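# Fork the loose switch onto the rack's yellow-taped rails

## Task

With the fork, carry the unscrewed switch to the rack and slide it all the way in on the pair of rails marked with yellow tape. The rack is free-standing: tipping it more than a little fails the task, and it must finish where it began.

## Robot and tools

Robot: one six-joint arm (shoulder pan, shoulder lift, elbow, wrist 1, wrist 2, wrist 3). Its base sits at (0, 0, +0.094) m in the scene frame and is tilted very slightly. There is no gripper. The tool is a rigid steel lifting fork with no motor or sensor, so no call has a tool number. Loads stay on only through shape, gravity and friction.

Scene frame: the origin is on the table top under the base, +z is up, and +y is to the left when facing along +x. All poses, velocities and targets are in this frame. Offsets use its axes, and a turn pivots about the Hand target's position.

Fork geometry: two blades, 240 mm long, 30 mm wide and 8 mm thick, with a 110 mm gap, pointing along the tool's -y axis. The load-bearing faces look along tool -z, so the blades are level when tool +z points straight down. The tool point (end_effector_position) is between the tines, at mid-length, on the load-face plane. The blade noses are 120 mm from it toward tool -y, and the upright back is 120 mm toward tool +y. A block about 10 cm long sticks out from the last joint's axis toward fork -y and turns with it. If the noses dip, the load slides off. A load makes the tool sag and tilt: compare the reported pose with your command and correct it.

execute_actions(actions, cameras): actions is a list of actions. Each action is a list of 1 to 15 rows, one per 1/30 s control step. A short list repeats its last row to fill 15 steps, and each action lasts 0.5 s. A row is 6 numbers in [-1, 1]: dx, dy, dz, rx, ry, rz. 1.0 means 0.6 m or 180 degrees, and rx, ry, rz form a single rotation vector. Every row is an offset from the Hand target at the start of that action, not from the previous row, so sending the same offset again moves further. A dx, dy, dz longer than 1.0 may be shortened. cameras: ["all"], [] or names. An empty actions list returns the state and all images.

move(target, speed, blend, blocking, cameras): drives the tool point in a straight line. target is one 6-number row, or a list of up to 15 rows. Every row is an offset from the Hand target at the call's start, same scale as above. speed is in m/s, from 0.002 to 3.2, default 0.25, with turns capped at twice that in rad/s. Give one number, or one per target. blend, in metres, rounds corners in a list; 0 (default) stops at each point. blocking=false returns after about 0.5 s while the motion continues. A path takes at least 0.5 s and is cut short past 10 s. It does not steer around obstacles, and fast moves overshoot and lag. Route around the arm's base rather than close past it, because that can flip the shoulder posture. The result ends with a move: line. done means it stopped within 3 mm and 2 degrees of target. Other words are off_target, moving, held and fault. limits=paced means the pose was clipped, and limits=held means steps were withheld. done does not mean there was no contact.

wait(seconds 0 to 10, cameras): the arm holds its command, and a running move keeps going. stop(cameras): brakes a running move. zoom_image(camera, region): camera is cam_head_left, cam_head_right or cam_wrist; region [x0, y0, x1, y1] in pixels, at most 504 by 504. It works only on the newest images. read_manual(section): licence text only. finished_scene(scene): ends scene 1 for good; call it with scene=1 once the switch rests fully in place and the robot is clear.

Control details: each step, the commanded orientation is limited to within 32 degrees of the measured one. Position has priority over orientation. Commands are smoothed, with about 0.15 s of lag. Joint target speed limits: 2.09 rad/s for pan and lift, 2.62 for the elbow, 3.14 for the wrists. The Hand target line shows your last clipped command, and the next offsets start from it. The tool point often comes to rest short of it, and waiting does not help. Resend (even all zeros) or add the missing distance. To release a push, command back beyond the current tool point. With the wrist near the pan axis, a small tool move can swing the whole arm.

Results: end_effector_position (m), end_effector_quat_wxyz, linear (m/s) and angular (rad/s) velocity, joint positions and torques (positive toward larger joint values, arm weight included, noisy and offset). Joint velocities may read within noise, in which case the end-effector velocities are left out. Reported positions can be off by a few centimetres. Images: cam_head_left, cam_head_right (fixed on one bar beside the table) and cam_wrist, each 672x504. Calibration (K, distortion, T_world_to_cam) is supplied. The fixed cameras may have shifted by up to about 2.3 degrees and 9 mm.

Faults to avoid: contact torque at a joint limit (293, 293, 133, 49.8, 49.8, 49.8 N m, held load included), or an outside force near 150 N (plus or minus 25). Either stops the arm for 10 s. The arm is stiff, so aiming even slightly past a firm contact can trip this. Motor heat comes from holding loads, stretching out, or pushing at unreachable poses. MOTOR HOT appears at 70 °C, and at 85 °C the brakes lock for 30 to 60 s or more. Do not drop the switch, release it while it moves, slam or hard-push anything, knock over the loose rack, or let anything leave the table. Loose objects may occasionally be nudged by outside forces. Smooth, quick, low-effort motion is preferred.

Suggested order: look first, then slide the blades level under the switch. Lift gently, carry it to the yellow-taped rails, and slide it in slowly without shoving the rack. Lower it, withdraw the fork, check the views, then call finished_scene.

Each tool is called after ">>>" as name(argument=value, ...), one argument or row to a line, values as JSON.

## Session

>>> execute_actions(
  actions=[],
)

Scene clock: 0.00 s.
end_effector_position=(+0.6600, +0.2529, +0.3169) end_effector_quat_wxyz=(+0.049, +0.971, +0.235, +0.002)
Joint positions: [3.144 -1.402 1.911 -2.097 -1.658 1.049]
Joint velocities: within noise
Joint torques (N m): no reading
Hand target: +0.6600, +0.2529, +0.3169; +0.049, +0.971, +0.235, +0.002

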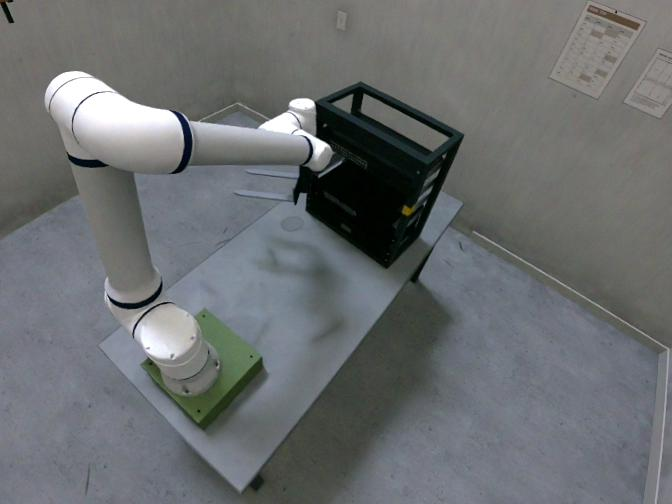

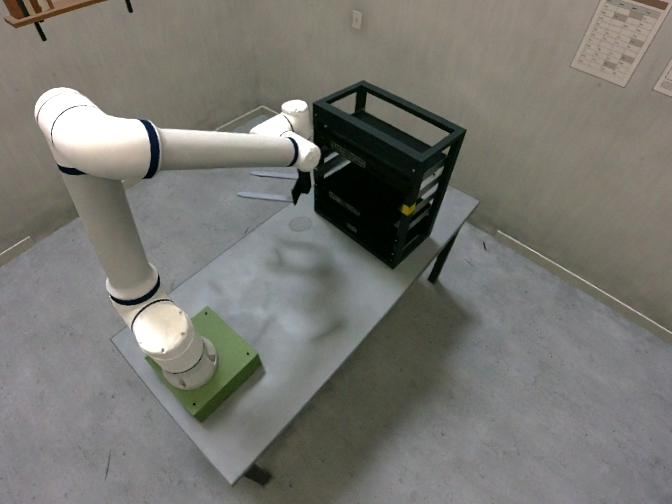

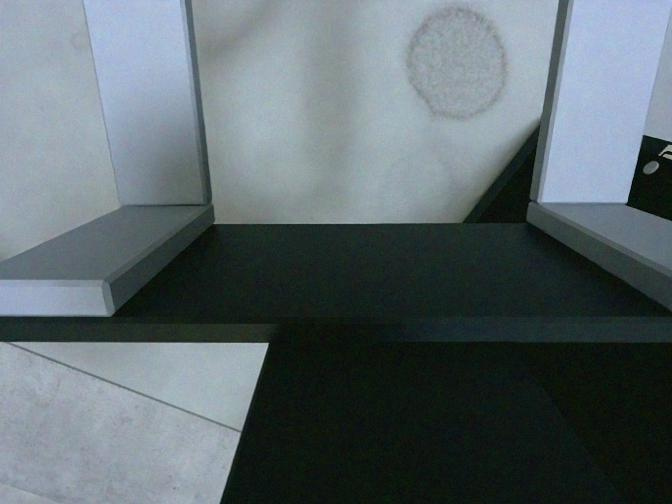

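>>> zoom_image(
  camera="cam_head_left",
  region=[220, 70, 480, 280],
)

>>> zoom_image(
  camera="cam_head_right",
  region=[220, 70, 480, 280],
)

Scaled by 1.938.

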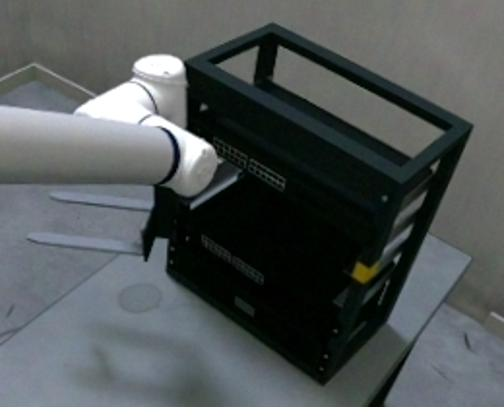

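Scaled by 1.938.

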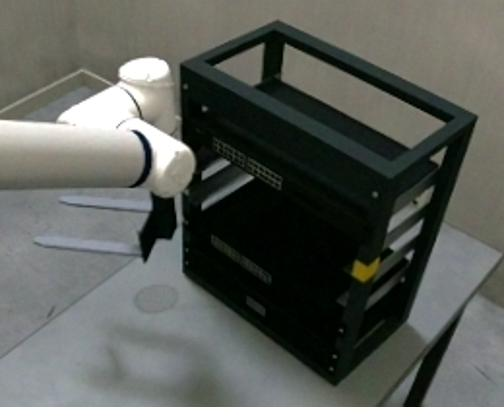

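>>> move(
  target=[-0.38, -0.42, 0.25, 0, 0, -0.65],
  speed=0.5,
  cameras=["all"],
)

Scene clock: 26.70 s.
end_effector_position=(+0.4320, +0.0010, +0.4668) end_effector_quat_wxyz=(+0.027, +0.708, -0.704, -0.041)
Joint positions: [2.57 -2.32 2.239 -1.386 -1.613 2.521]
Joint torques (N m): [-22.62 -4.21 -100.83 -4.27 2.42 3.32]
Hand target: +0.4320, +0.0009, +0.4669; +0.027, +0.708, -0.705, -0.041
Off the commanded pose: 0.000 m, 0 deg.
move: done
camera_calibration:
cam_wrist: T_world_to_cam=[[-0.0114468, -0.998925, -0.0449202, 0.0364527], [-0.900557, -0.00922564, 0.434641, 0.0574841], [-0.434588, 0.0454285, -0.899483, 0.702015], [0, 0, 0, 1]] pos_world=[0.357272, 0.00505238, 0.608103]

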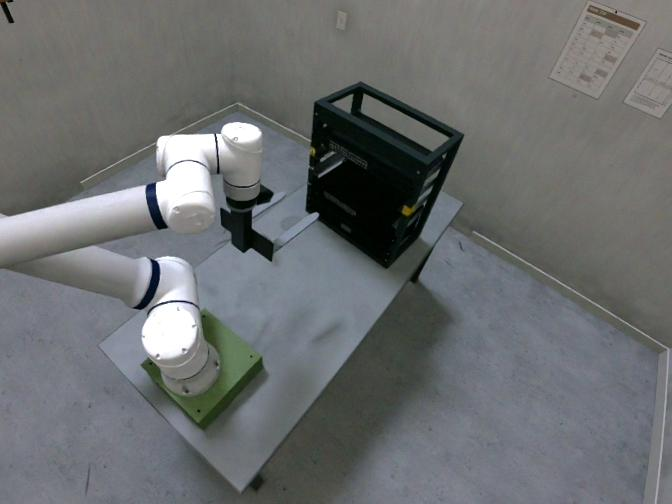

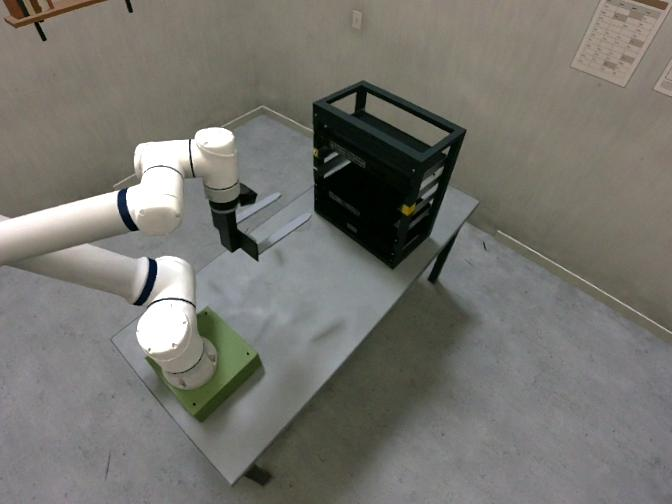

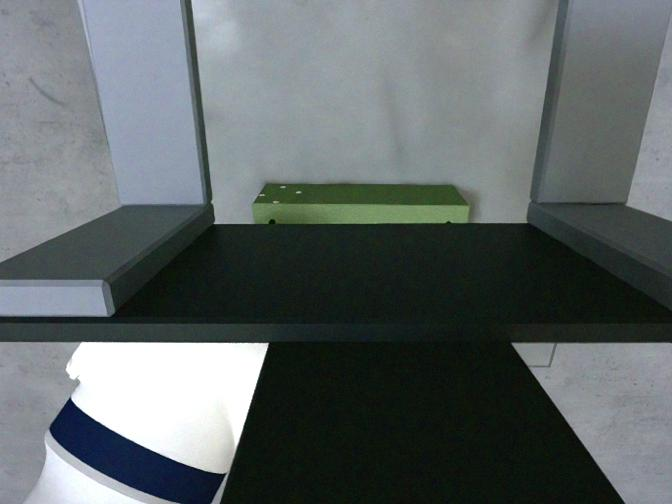

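>>> zoom_image(
  camera="cam_head_left",
  region=[295, 75, 475, 275],
)

>>> zoom_image(
  camera="cam_head_right",
  region=[295, 75, 475, 275],
)

Scaled by 2.520.

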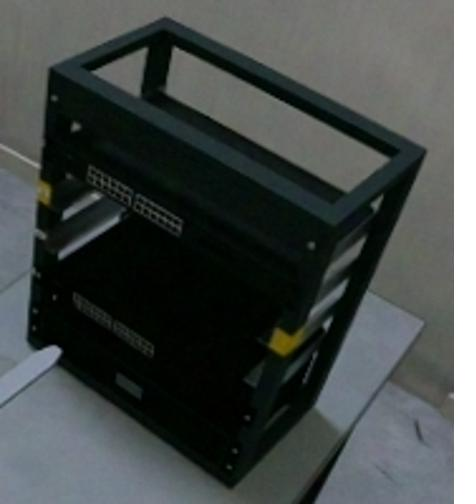

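Scaled by 2.520.

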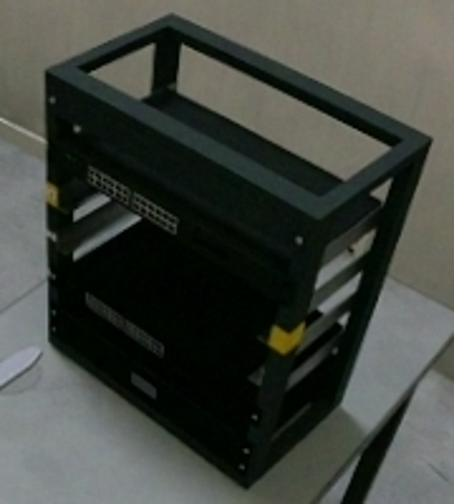

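>>> move(
  target=[0.2, 0.16, 0.1, 0, -0.5, 0],
  speed=0.5,
  cameras=["all"],
)

Scene clock: 40.13 s.
end_effector_position=(+0.5069, +0.0676, +0.5081) end_effector_quat_wxyz=(-0.338, +0.643, -0.613, +0.312)
Joint positions: [2.241 -2.878 2.81 -2.13 -0.811 2.408]
Joint torques (N m): [-11.01 24.36 -103.49 -6.44 2.29 -2.01]
Hand target: +0.5069, +0.0675, +0.5081; -0.338, +0.643, -0.613, +0.312 (not the last commanded pose)
Off the commanded pose: 0.057 m, 30 deg.
move: held (a check stopped the path); limits=held
pose unreachable: on one or more control steps of this call, first in action 0 (counted from 0), an arm could not follow its commanded pose, so it was not sent that pose on those steps. It may still have moved: this result reports where it is.
cause: moving toward the commanded pose would bring two parts of the arm too close to each other (joints 3 (elbow) and 4 (wrist 1) lie between them).
camera_calibration:
cam_wrist: T_world_to_cam=[[0.0695385, -0.996776, -0.0400186, 0.0620184], [-0.823521, -0.0347189, -0.566222, 0.578847], [0.563008, 0.0723304, -0.82328, 0.222394], [0, 0, 0, 1]] pos_world=[0.347171, 0.0658295, 0.513331]

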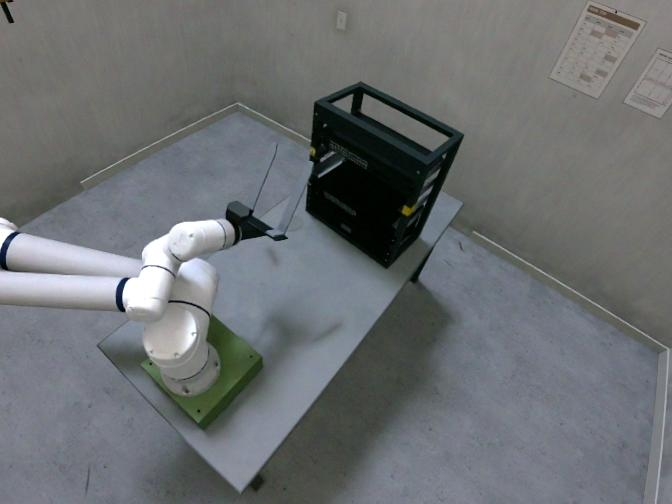

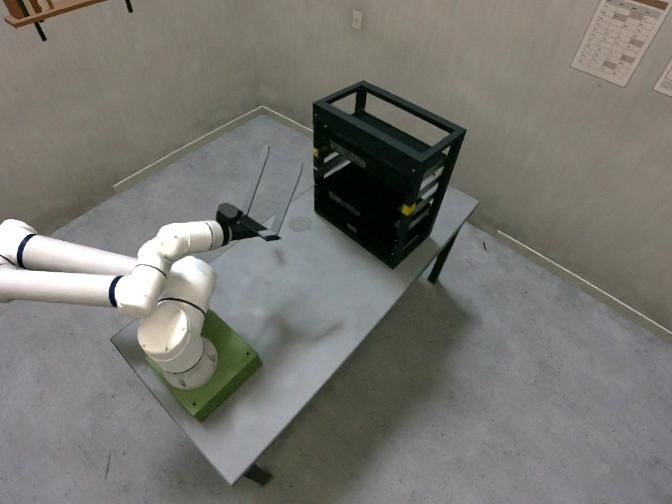

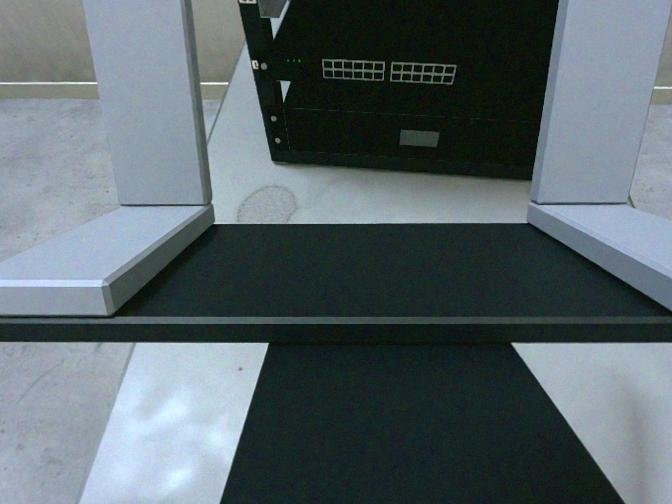

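>>> move(
  target=[0.1, 0, 0.3, 0, -0.08, 0],
  speed=0.5,
  cameras=["cam_wrist"],
)

>>> zoom_image(
  camera="cam_wrist",
  region=[190, 0, 580, 230],
)

Scene clock: 44.40 s.
end_effector_position=(+0.5668, +0.0675, +0.6882) end_effector_quat_wxyz=(-0.412, +0.599, -0.565, +0.390)
Joint positions: [2.576 -2.312 2.66 -3.021 -0.953 2.865]
Joint torques (N m): [8.7 24.41 -74.74 -11.52 -0.3 3.65]
Hand target: +0.5669, +0.0675, +0.6881; -0.412, +0.599, -0.565, +0.390
Off the commanded pose: 0.000 m, 0 deg.
move: done
camera_calibration:
cam_wrist: T_world_to_cam=[[0.0774385, -0.996766, -0.0214758, 0.0476425], [-0.657014, -0.0348179, -0.753074, 0.76432], [0.749891, 0.0724269, -0.657585, 0.116958], [0, 0, 0, 1]] pos_world=[0.410773, 0.0656294, 0.653523]
Images, in order (width x height): cam_wrist 672x504.

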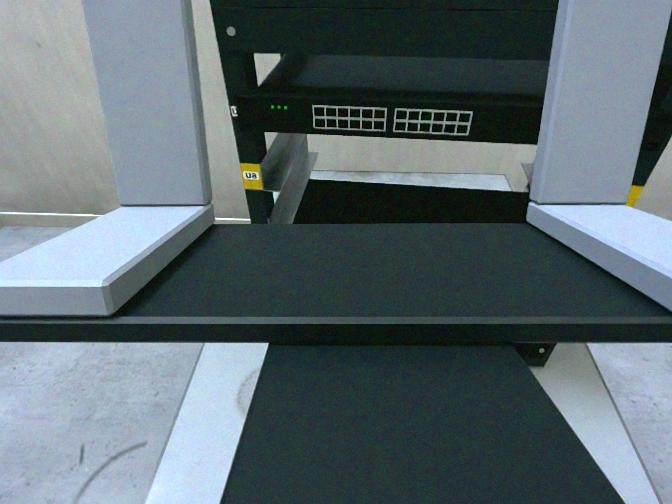

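Scaled by 1.292.

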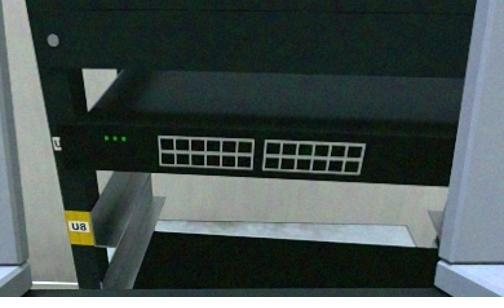

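>>> move(
  target=[0.2218, -0.0967, -0.4585, 0, 0.3842, -0.0318],
  speed=0.4,
  cameras=["all"],
)

>>> zoom_image(
  camera="cam_head_right",
  region=[230, 75, 470, 275],
)

>>> zoom_image(
  camera="cam_head_left",
  region=[230, 75, 470, 275],
)

Scene clock: 81.47 s.
end_effector_position=(+0.6999, +0.0095, +0.4131) end_effector_quat_wxyz=(+0.000, +0.687, -0.727, +0.000)
Joint positions: [2.89 -1.781 2.111 -1.887 -1.568 2.9]
Joint torques (N m): [11 -24.14 -97.78 -5.27 -1.94 3.25]
Hand target: +0.6999, +0.0095, +0.4130; +0.000, +0.687, -0.727, +0.000
Off the commanded pose: 0.000 m, 0 deg.
move: done
camera_calibration:
cam_wrist: T_world_to_cam=[[-0.0697876, -0.997208, -0.0265596, 0.0788042], [-0.936607, 0.056336, 0.345822, 0.383501], [-0.34336, 0.04901, -0.937924, 0.721701], [0, 0, 0, 1]] pos_world=[0.612493, 0.0216088, 0.546371]

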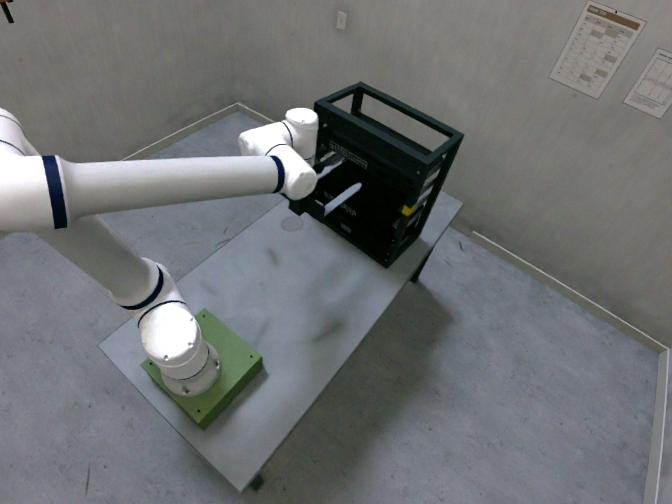

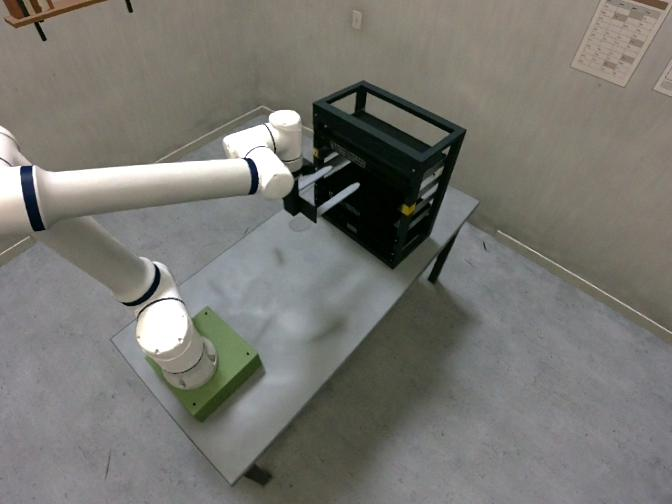

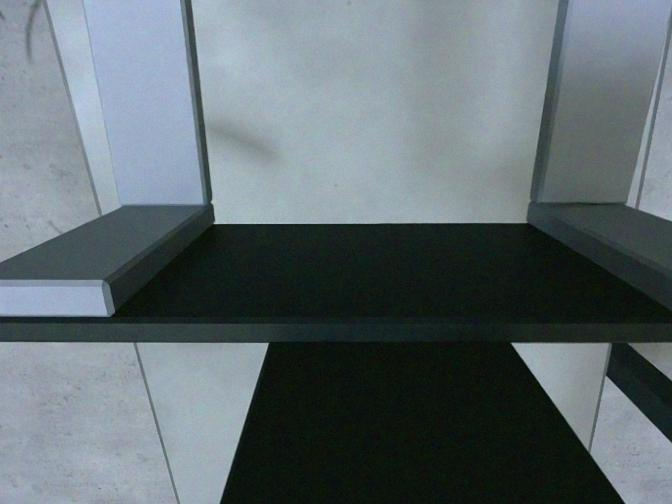

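Scaled by 2.100.

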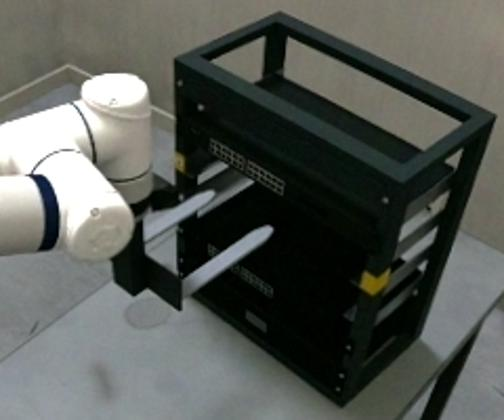

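Scaled by 2.100.

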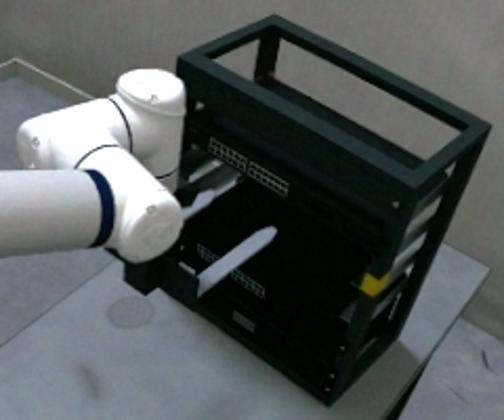

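>>> move(
  target=[0.332, -0.0186, 0, 0, 0, 0],
  speed=0.2,
  cameras=["all"],
)

>>> zoom_image(
  camera="cam_head_right",
  region=[270, 75, 440, 215],
)

>>> zoom_image(
  camera="cam_head_left",
  region=[270, 75, 440, 215],
)

Scene clock: 90.47 s.
end_effector_position=(+0.8990, -0.0017, +0.4131) end_effector_quat_wxyz=(+0.000, +0.687, -0.727, +0.000)
Joint positions: [2.955 -1.436 1.786 -1.907 -1.567 2.966]
Joint torques (N m): [9.61 -63.23 -98.21 -5.11 -2.05 3.27]
Hand target: +0.8991, -0.0017, +0.4130; +0.000, +0.687, -0.727, +0.000
Off the commanded pose: 0.000 m, 0 deg.
move: done
camera_calibration:
cam_wrist: T_world_to_cam=[[-0.0698293, -0.997204, -0.0266243, 0.0815992], [-0.936464, 0.0563325, 0.346212, 0.570281], [-0.343744, 0.0491084, -0.937779, 0.790843], [0, 0, 0, 1]] pos_world=[0.811593, 0.0104086, 0.54637]

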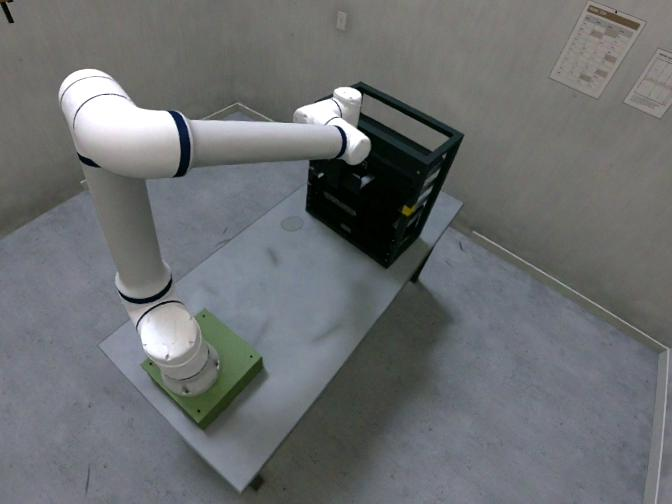

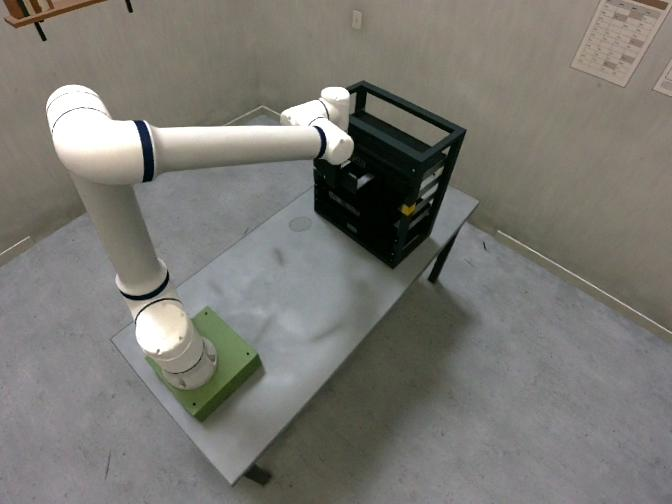

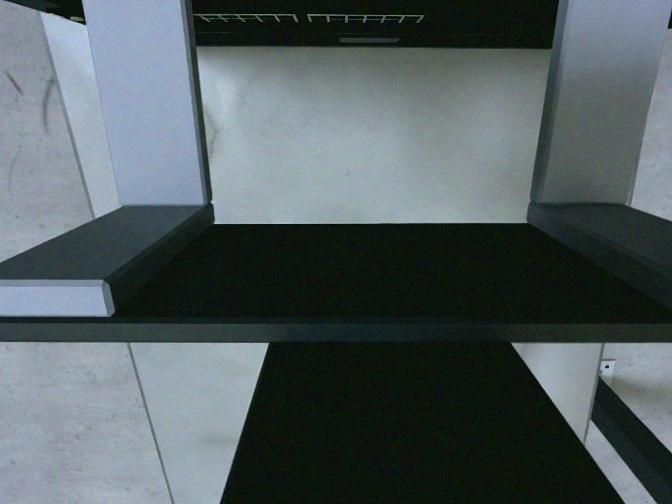

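Scaled by 2.965.

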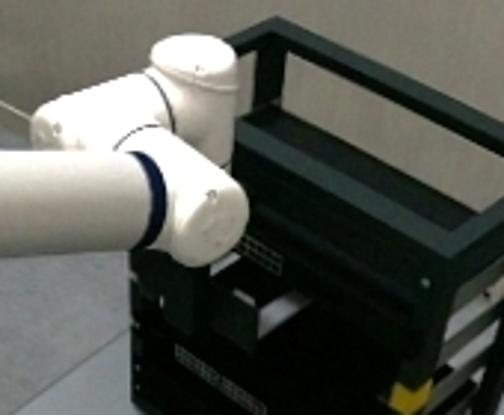

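Scaled by 2.965.

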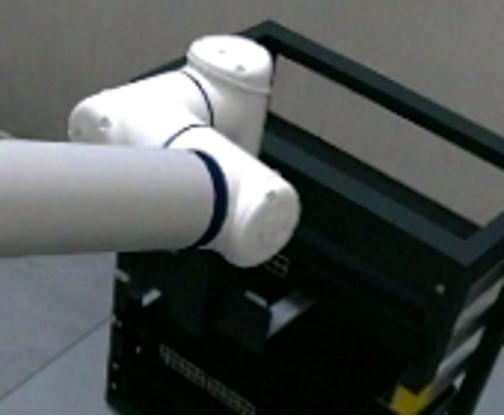

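>>> move(
  target=[
    [0.02, -0.0015, 0, 0, 0, -0.006],
    [0.02, -0.0015, 0.033, 0, 0, -0.006],
    [0.02, -0.0015, 0.06, 0, 0, -0.006],
  ],
  speed=[0.1, 0.1, 0.03],
  cameras=["all"],
)

>>> zoom_image(
  camera="cam_head_right",
  region=[270, 75, 470, 235],
)

Scene clock: 101.40 s.
end_effector_position=(+0.9111, -0.0025, +0.4488) end_effector_quat_wxyz=(+0.000, +0.680, -0.733, +0.000) end_effector_velocity=(-0.001, +0.000, +0.000) end_effector_angular_velocity=(+0.001, +0.003, +0.000)
Joint positions: [2.961 -1.434 1.718 -1.841 -1.567 2.991]
Joint velocities: [0 0 -0.001 0.005 0 0]
Joint torques (N m): [-14.82 -127.94 -145.13 -19.41 -0.98 -1.41]
Hand target: +0.9111, -0.0026, +0.4490; +0.000, +0.680, -0.733, +0.000
Off the commanded pose: 0.000 m, 0 deg.
move: done
camera_calibration:
cam_wrist: T_world_to_cam=[[-0.0886091, -0.995711, -0.0266149, 0.0996518], [-0.935199, 0.0739674, 0.346312, 0.568238], [-0.342858, 0.0555766, -0.937742, 0.827739], [0, 0, 0, 1]] pos_world=[0.824043, 0.0111904, 0.58207]

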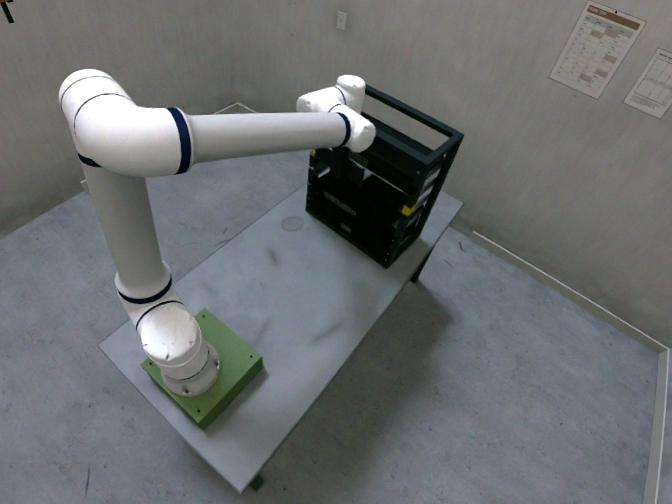

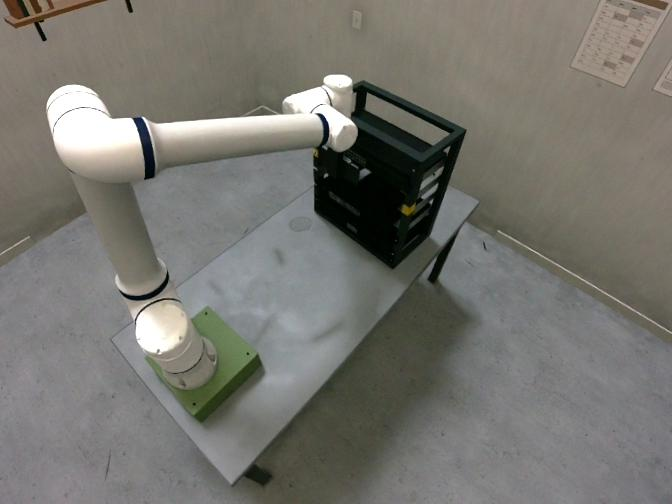

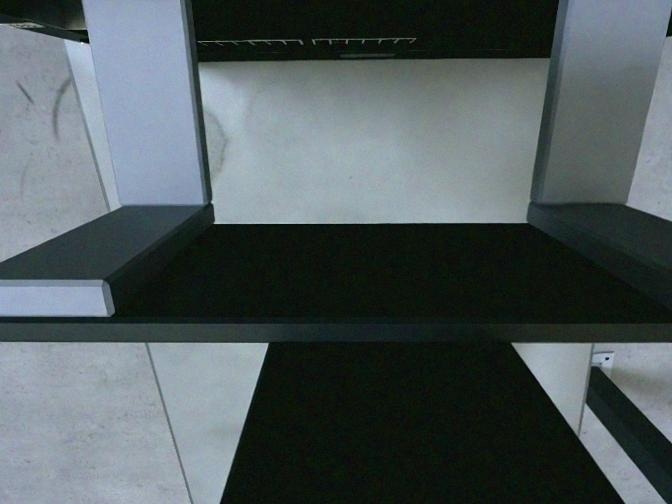

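Scaled by 2.520.

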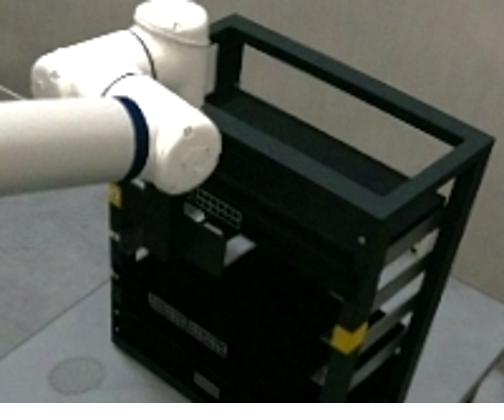

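>>> move(
  target=[-0.1, 0.0075, 0.003, 0, 0, 0],
  speed=0.08,
  cameras=["all"],
)

>>> zoom_image(
  camera="cam_head_right",
  region=[270, 75, 470, 235],
)

Scene clock: 106.00 s.
end_effector_position=(+0.8514, +0.0019, +0.4508) end_effector_quat_wxyz=(+0.000, +0.680, -0.733, +0.000)
Joint positions: [2.948 -1.533 1.821 -1.845 -1.567 2.977]
Joint torques (N m): [-22.32 -113.35 -118.62 -23.91 -0.01 -2.21]
Hand target: +0.8511, +0.0019, +0.4508; +0.000, +0.680, -0.733, +0.000
Off the commanded pose: 0.000 m, 0 deg.
move: done
camera_calibration:
cam_wrist: T_world_to_cam=[[-0.0886681, -0.995709, -0.0264881, 0.0988606], [-0.935193, 0.0740666, 0.346306, 0.51125], [-0.342858, 0.0554778, -0.937748, 0.808961], [0, 0, 0, 1]] pos_world=[0.764242, 0.0156905, 0.584171]

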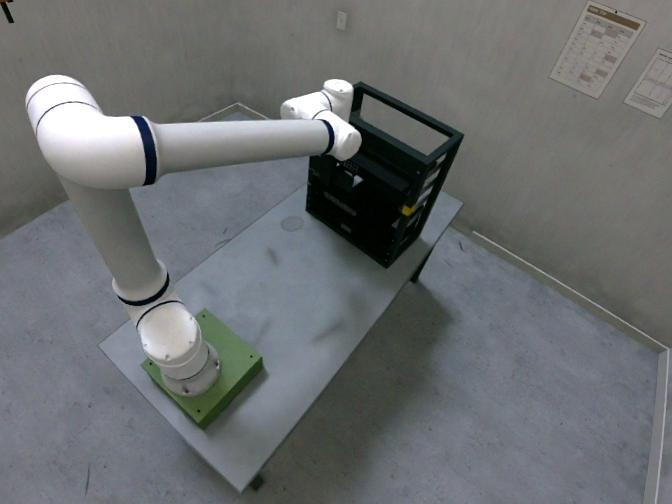

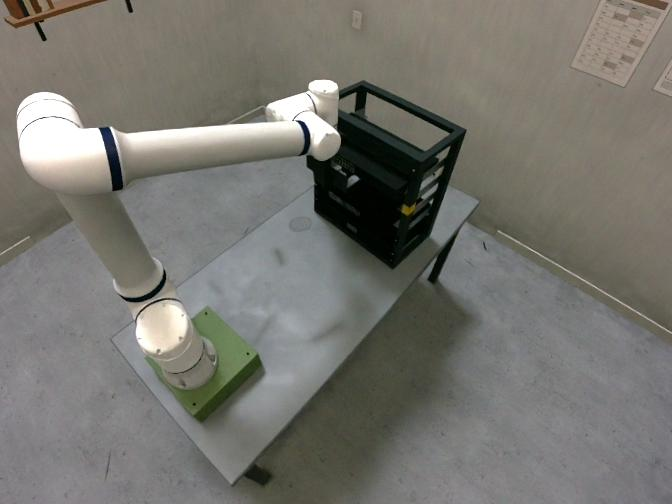

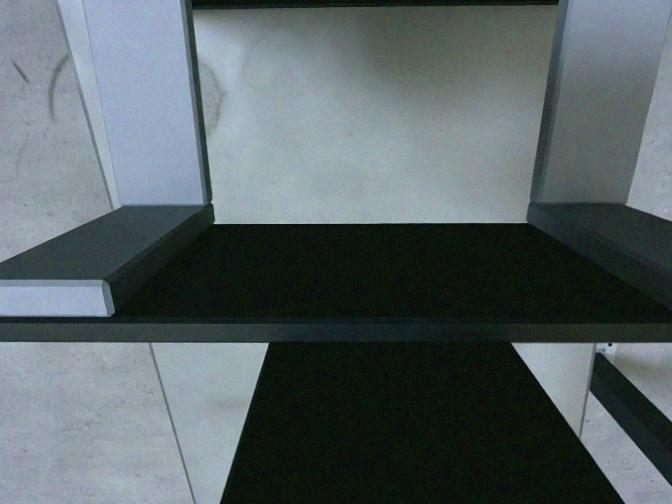

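Scaled by 2.520.

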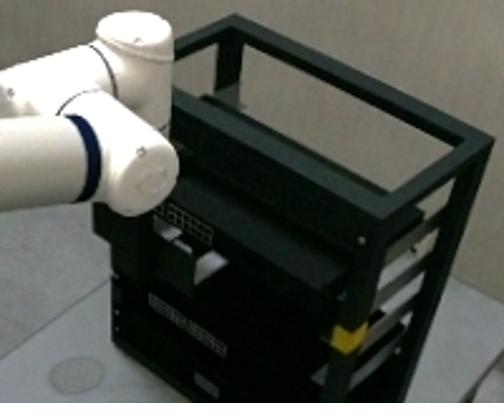

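>>> zoom_image(
  camera="cam_head_right",
  region=[300, 75, 470, 215],
)

>>> zoom_image(
  camera="cam_head_left",
  region=[300, 75, 470, 215],
)

Scaled by 2.965.

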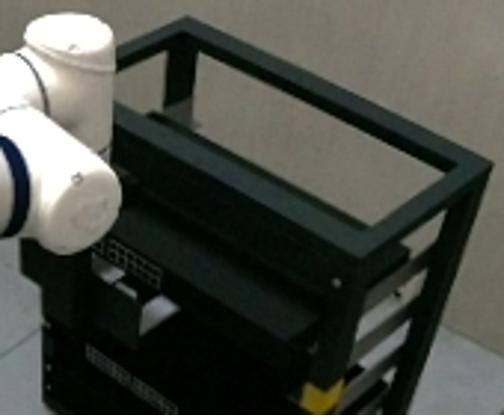

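Scaled by 2.965.

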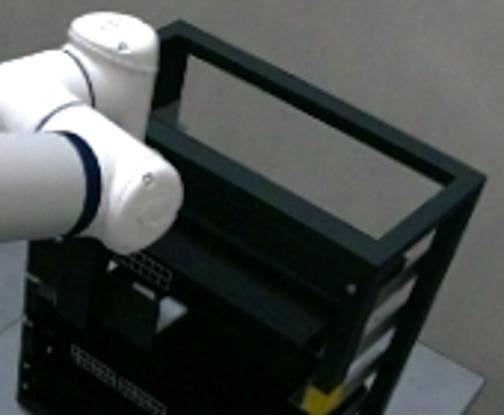

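>>> move(
  target=[-0.45, 0.0335, 0.002, 0, 0, 0],
  speed=0.12,
  cameras=["all"],
)

>>> zoom_image(
  camera="cam_head_right",
  region=[240, 75, 480, 275],
)

>>> zoom_image(
  camera="cam_head_left",
  region=[240, 75, 480, 275],
)

Scene clock: 117.03 s.
end_effector_position=(+0.5813, +0.0220, +0.4520) end_effector_quat_wxyz=(+0.000, +0.680, -0.733, +0.000)
Joint positions: [2.84 -2.037 2.2 -1.719 -1.569 2.869]
Joint torques (N m): [-21.69 -51.61 -121.36 -19.14 2.96 -2.37]
Hand target: +0.5811, +0.0220, +0.4520; +0.000, +0.680, -0.733, +0.000
Off the commanded pose: 0.000 m, 0 deg.
move: done
camera_calibration:
cam_wrist: T_world_to_cam=[[-0.0886681, -0.995709, -0.0264881, 0.0949569], [-0.935193, 0.0740666, 0.346306, 0.25675], [-0.342858, 0.0554778, -0.937748, 0.716365], [0, 0, 0, 1]] pos_world=[0.494142, 0.0357905, 0.585371]

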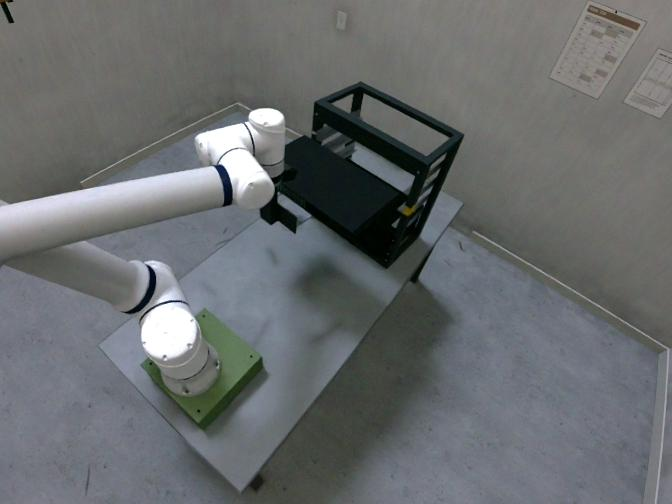

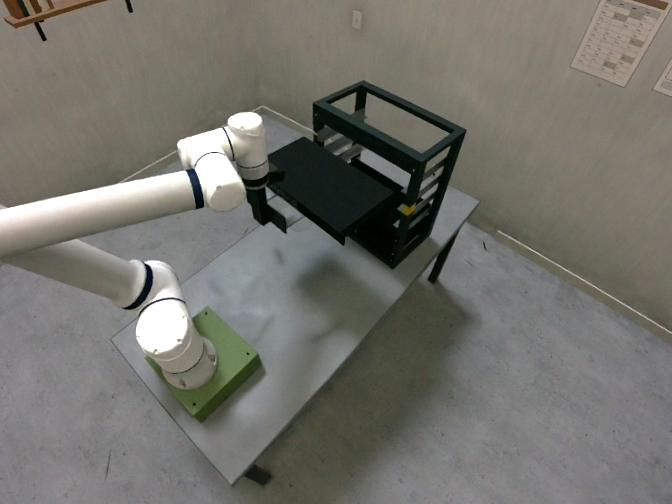

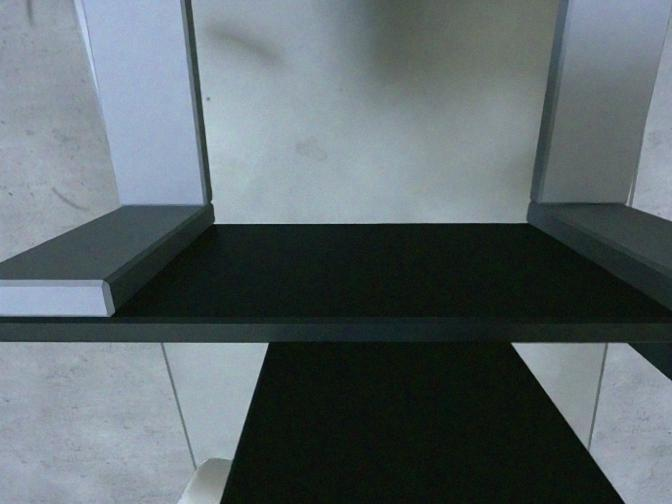

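Scaled by 2.100.

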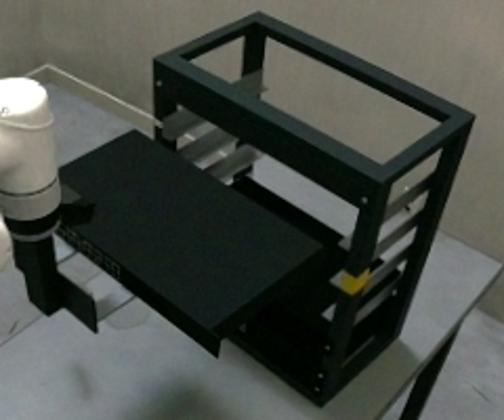

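Scaled by 2.100.

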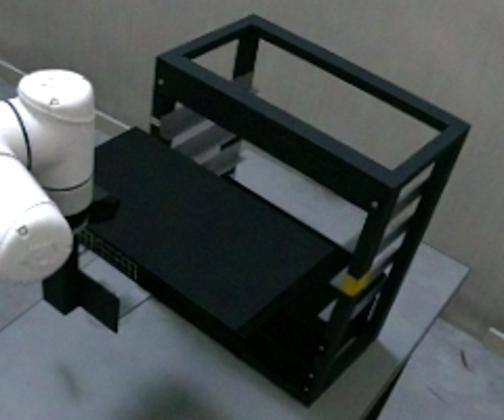

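>>> zoom_image(
  camera="cam_head_right",
  region=[305, 100, 375, 170],
)

>>> zoom_image(
  camera="cam_head_right",
  region=[390, 140, 470, 220],
)

>>> zoom_image(
  camera="cam_head_left",
  region=[305, 100, 375, 170],
)

Scaled by 7.200.

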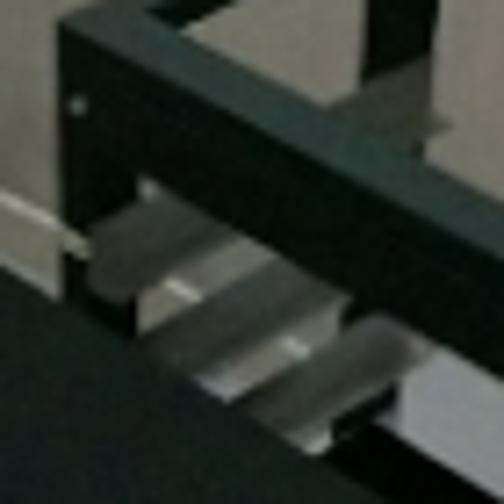

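Scaled by 6.300.

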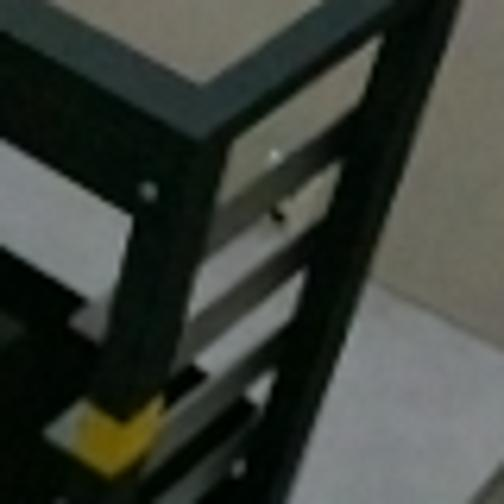

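Scaled by 7.200.

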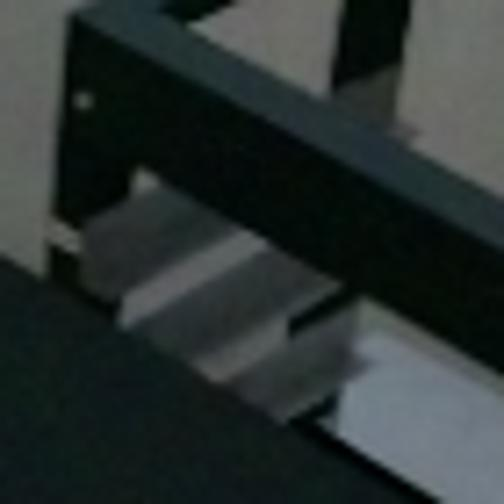

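>>> move(
  target=[
    [-0.1, 0.0075, 0, 0, 0, 0],
    [-0.17, 0.0128, -0.32, 0, 0, 0],
  ],
  speed=0.15,
  blend=[0.03, 0],
  cameras=["all"],
)

>>> zoom_image(
  camera="cam_head_right",
  region=[300, 75, 460, 235],
)

>>> zoom_image(
  camera="cam_head_left",
  region=[300, 75, 460, 235],
)

>>> zoom_image(
  camera="cam_head_left",
  region=[295, 120, 355, 180],
)

Scene clock: 152.53 s.
end_effector_position=(+0.4791, +0.0297, +0.2602) end_effector_quat_wxyz=(+0.000, +0.680, -0.733, +0.000)
Joint positions: [2.748 -2.171 2.607 -1.992 -1.57 2.778]
Joint torques (N m): [-22.36 -2.37 -112.77 -23.55 4.45 -2.23]
Hand target: +0.4791, +0.0297, +0.2600; +0.000, +0.680, -0.733, +0.000
Off the commanded pose: 0.000 m, 0 deg.
move: done
camera_calibration:
cam_wrist: T_world_to_cam=[[-0.0886078, -0.995711, -0.0266153, 0.0885142], [-0.935199, 0.073966, 0.346312, 0.227158], [-0.342858, 0.0555766, -0.937742, 0.500971], [0, 0, 0, 1]] pos_world=[0.392043, 0.0434904, 0.39347]

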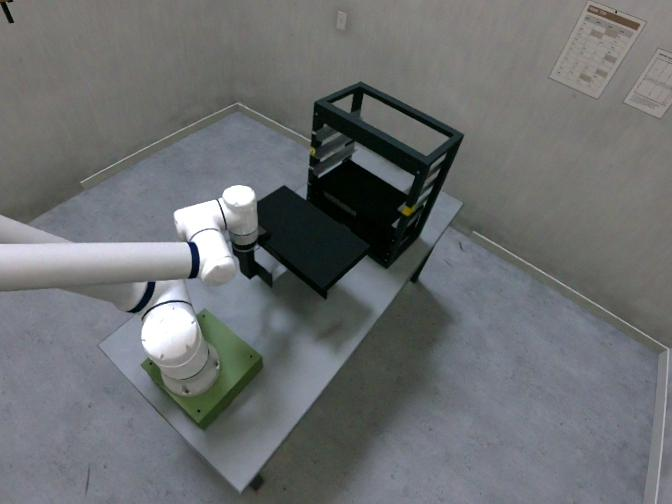

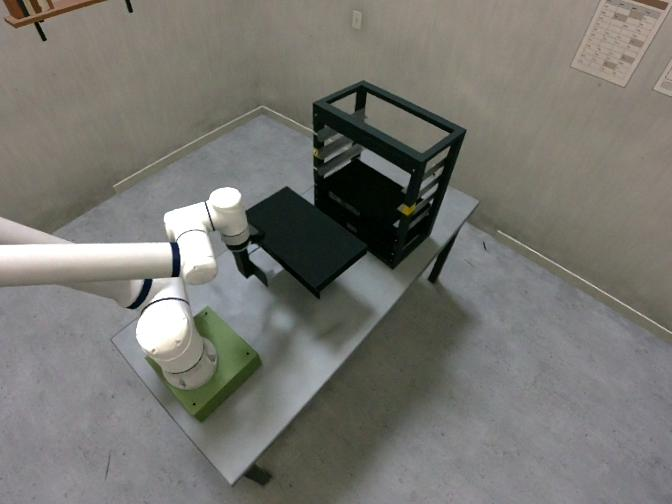

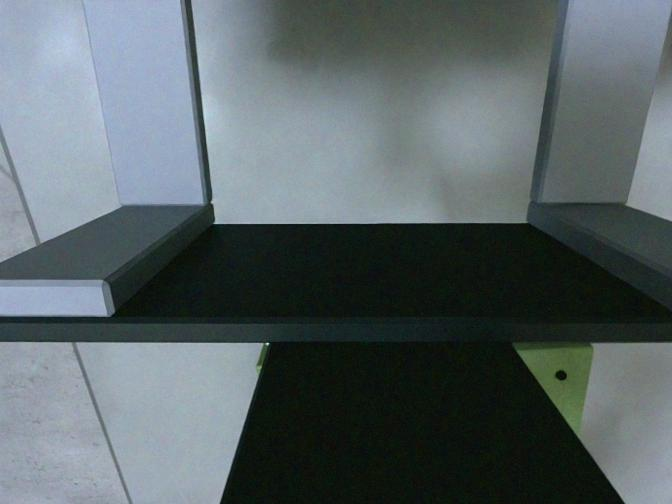

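Scaled by 3.150.

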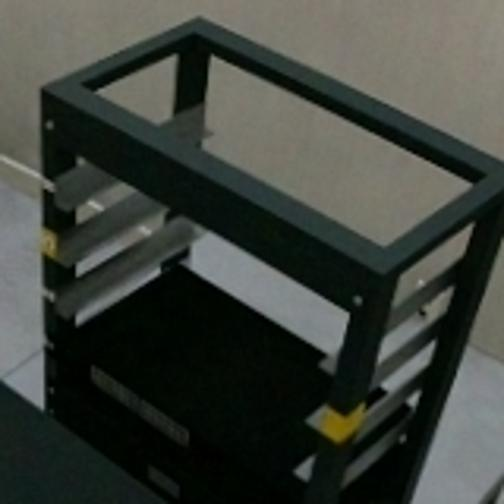

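Scaled by 3.150.

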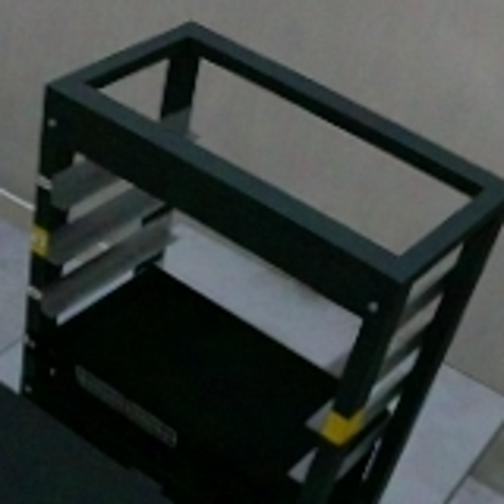

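Scaled by 8.400.

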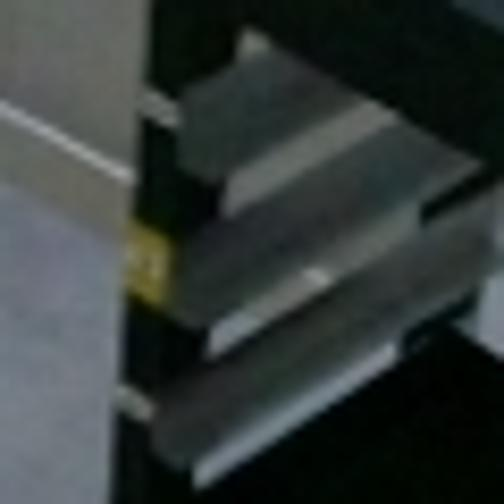

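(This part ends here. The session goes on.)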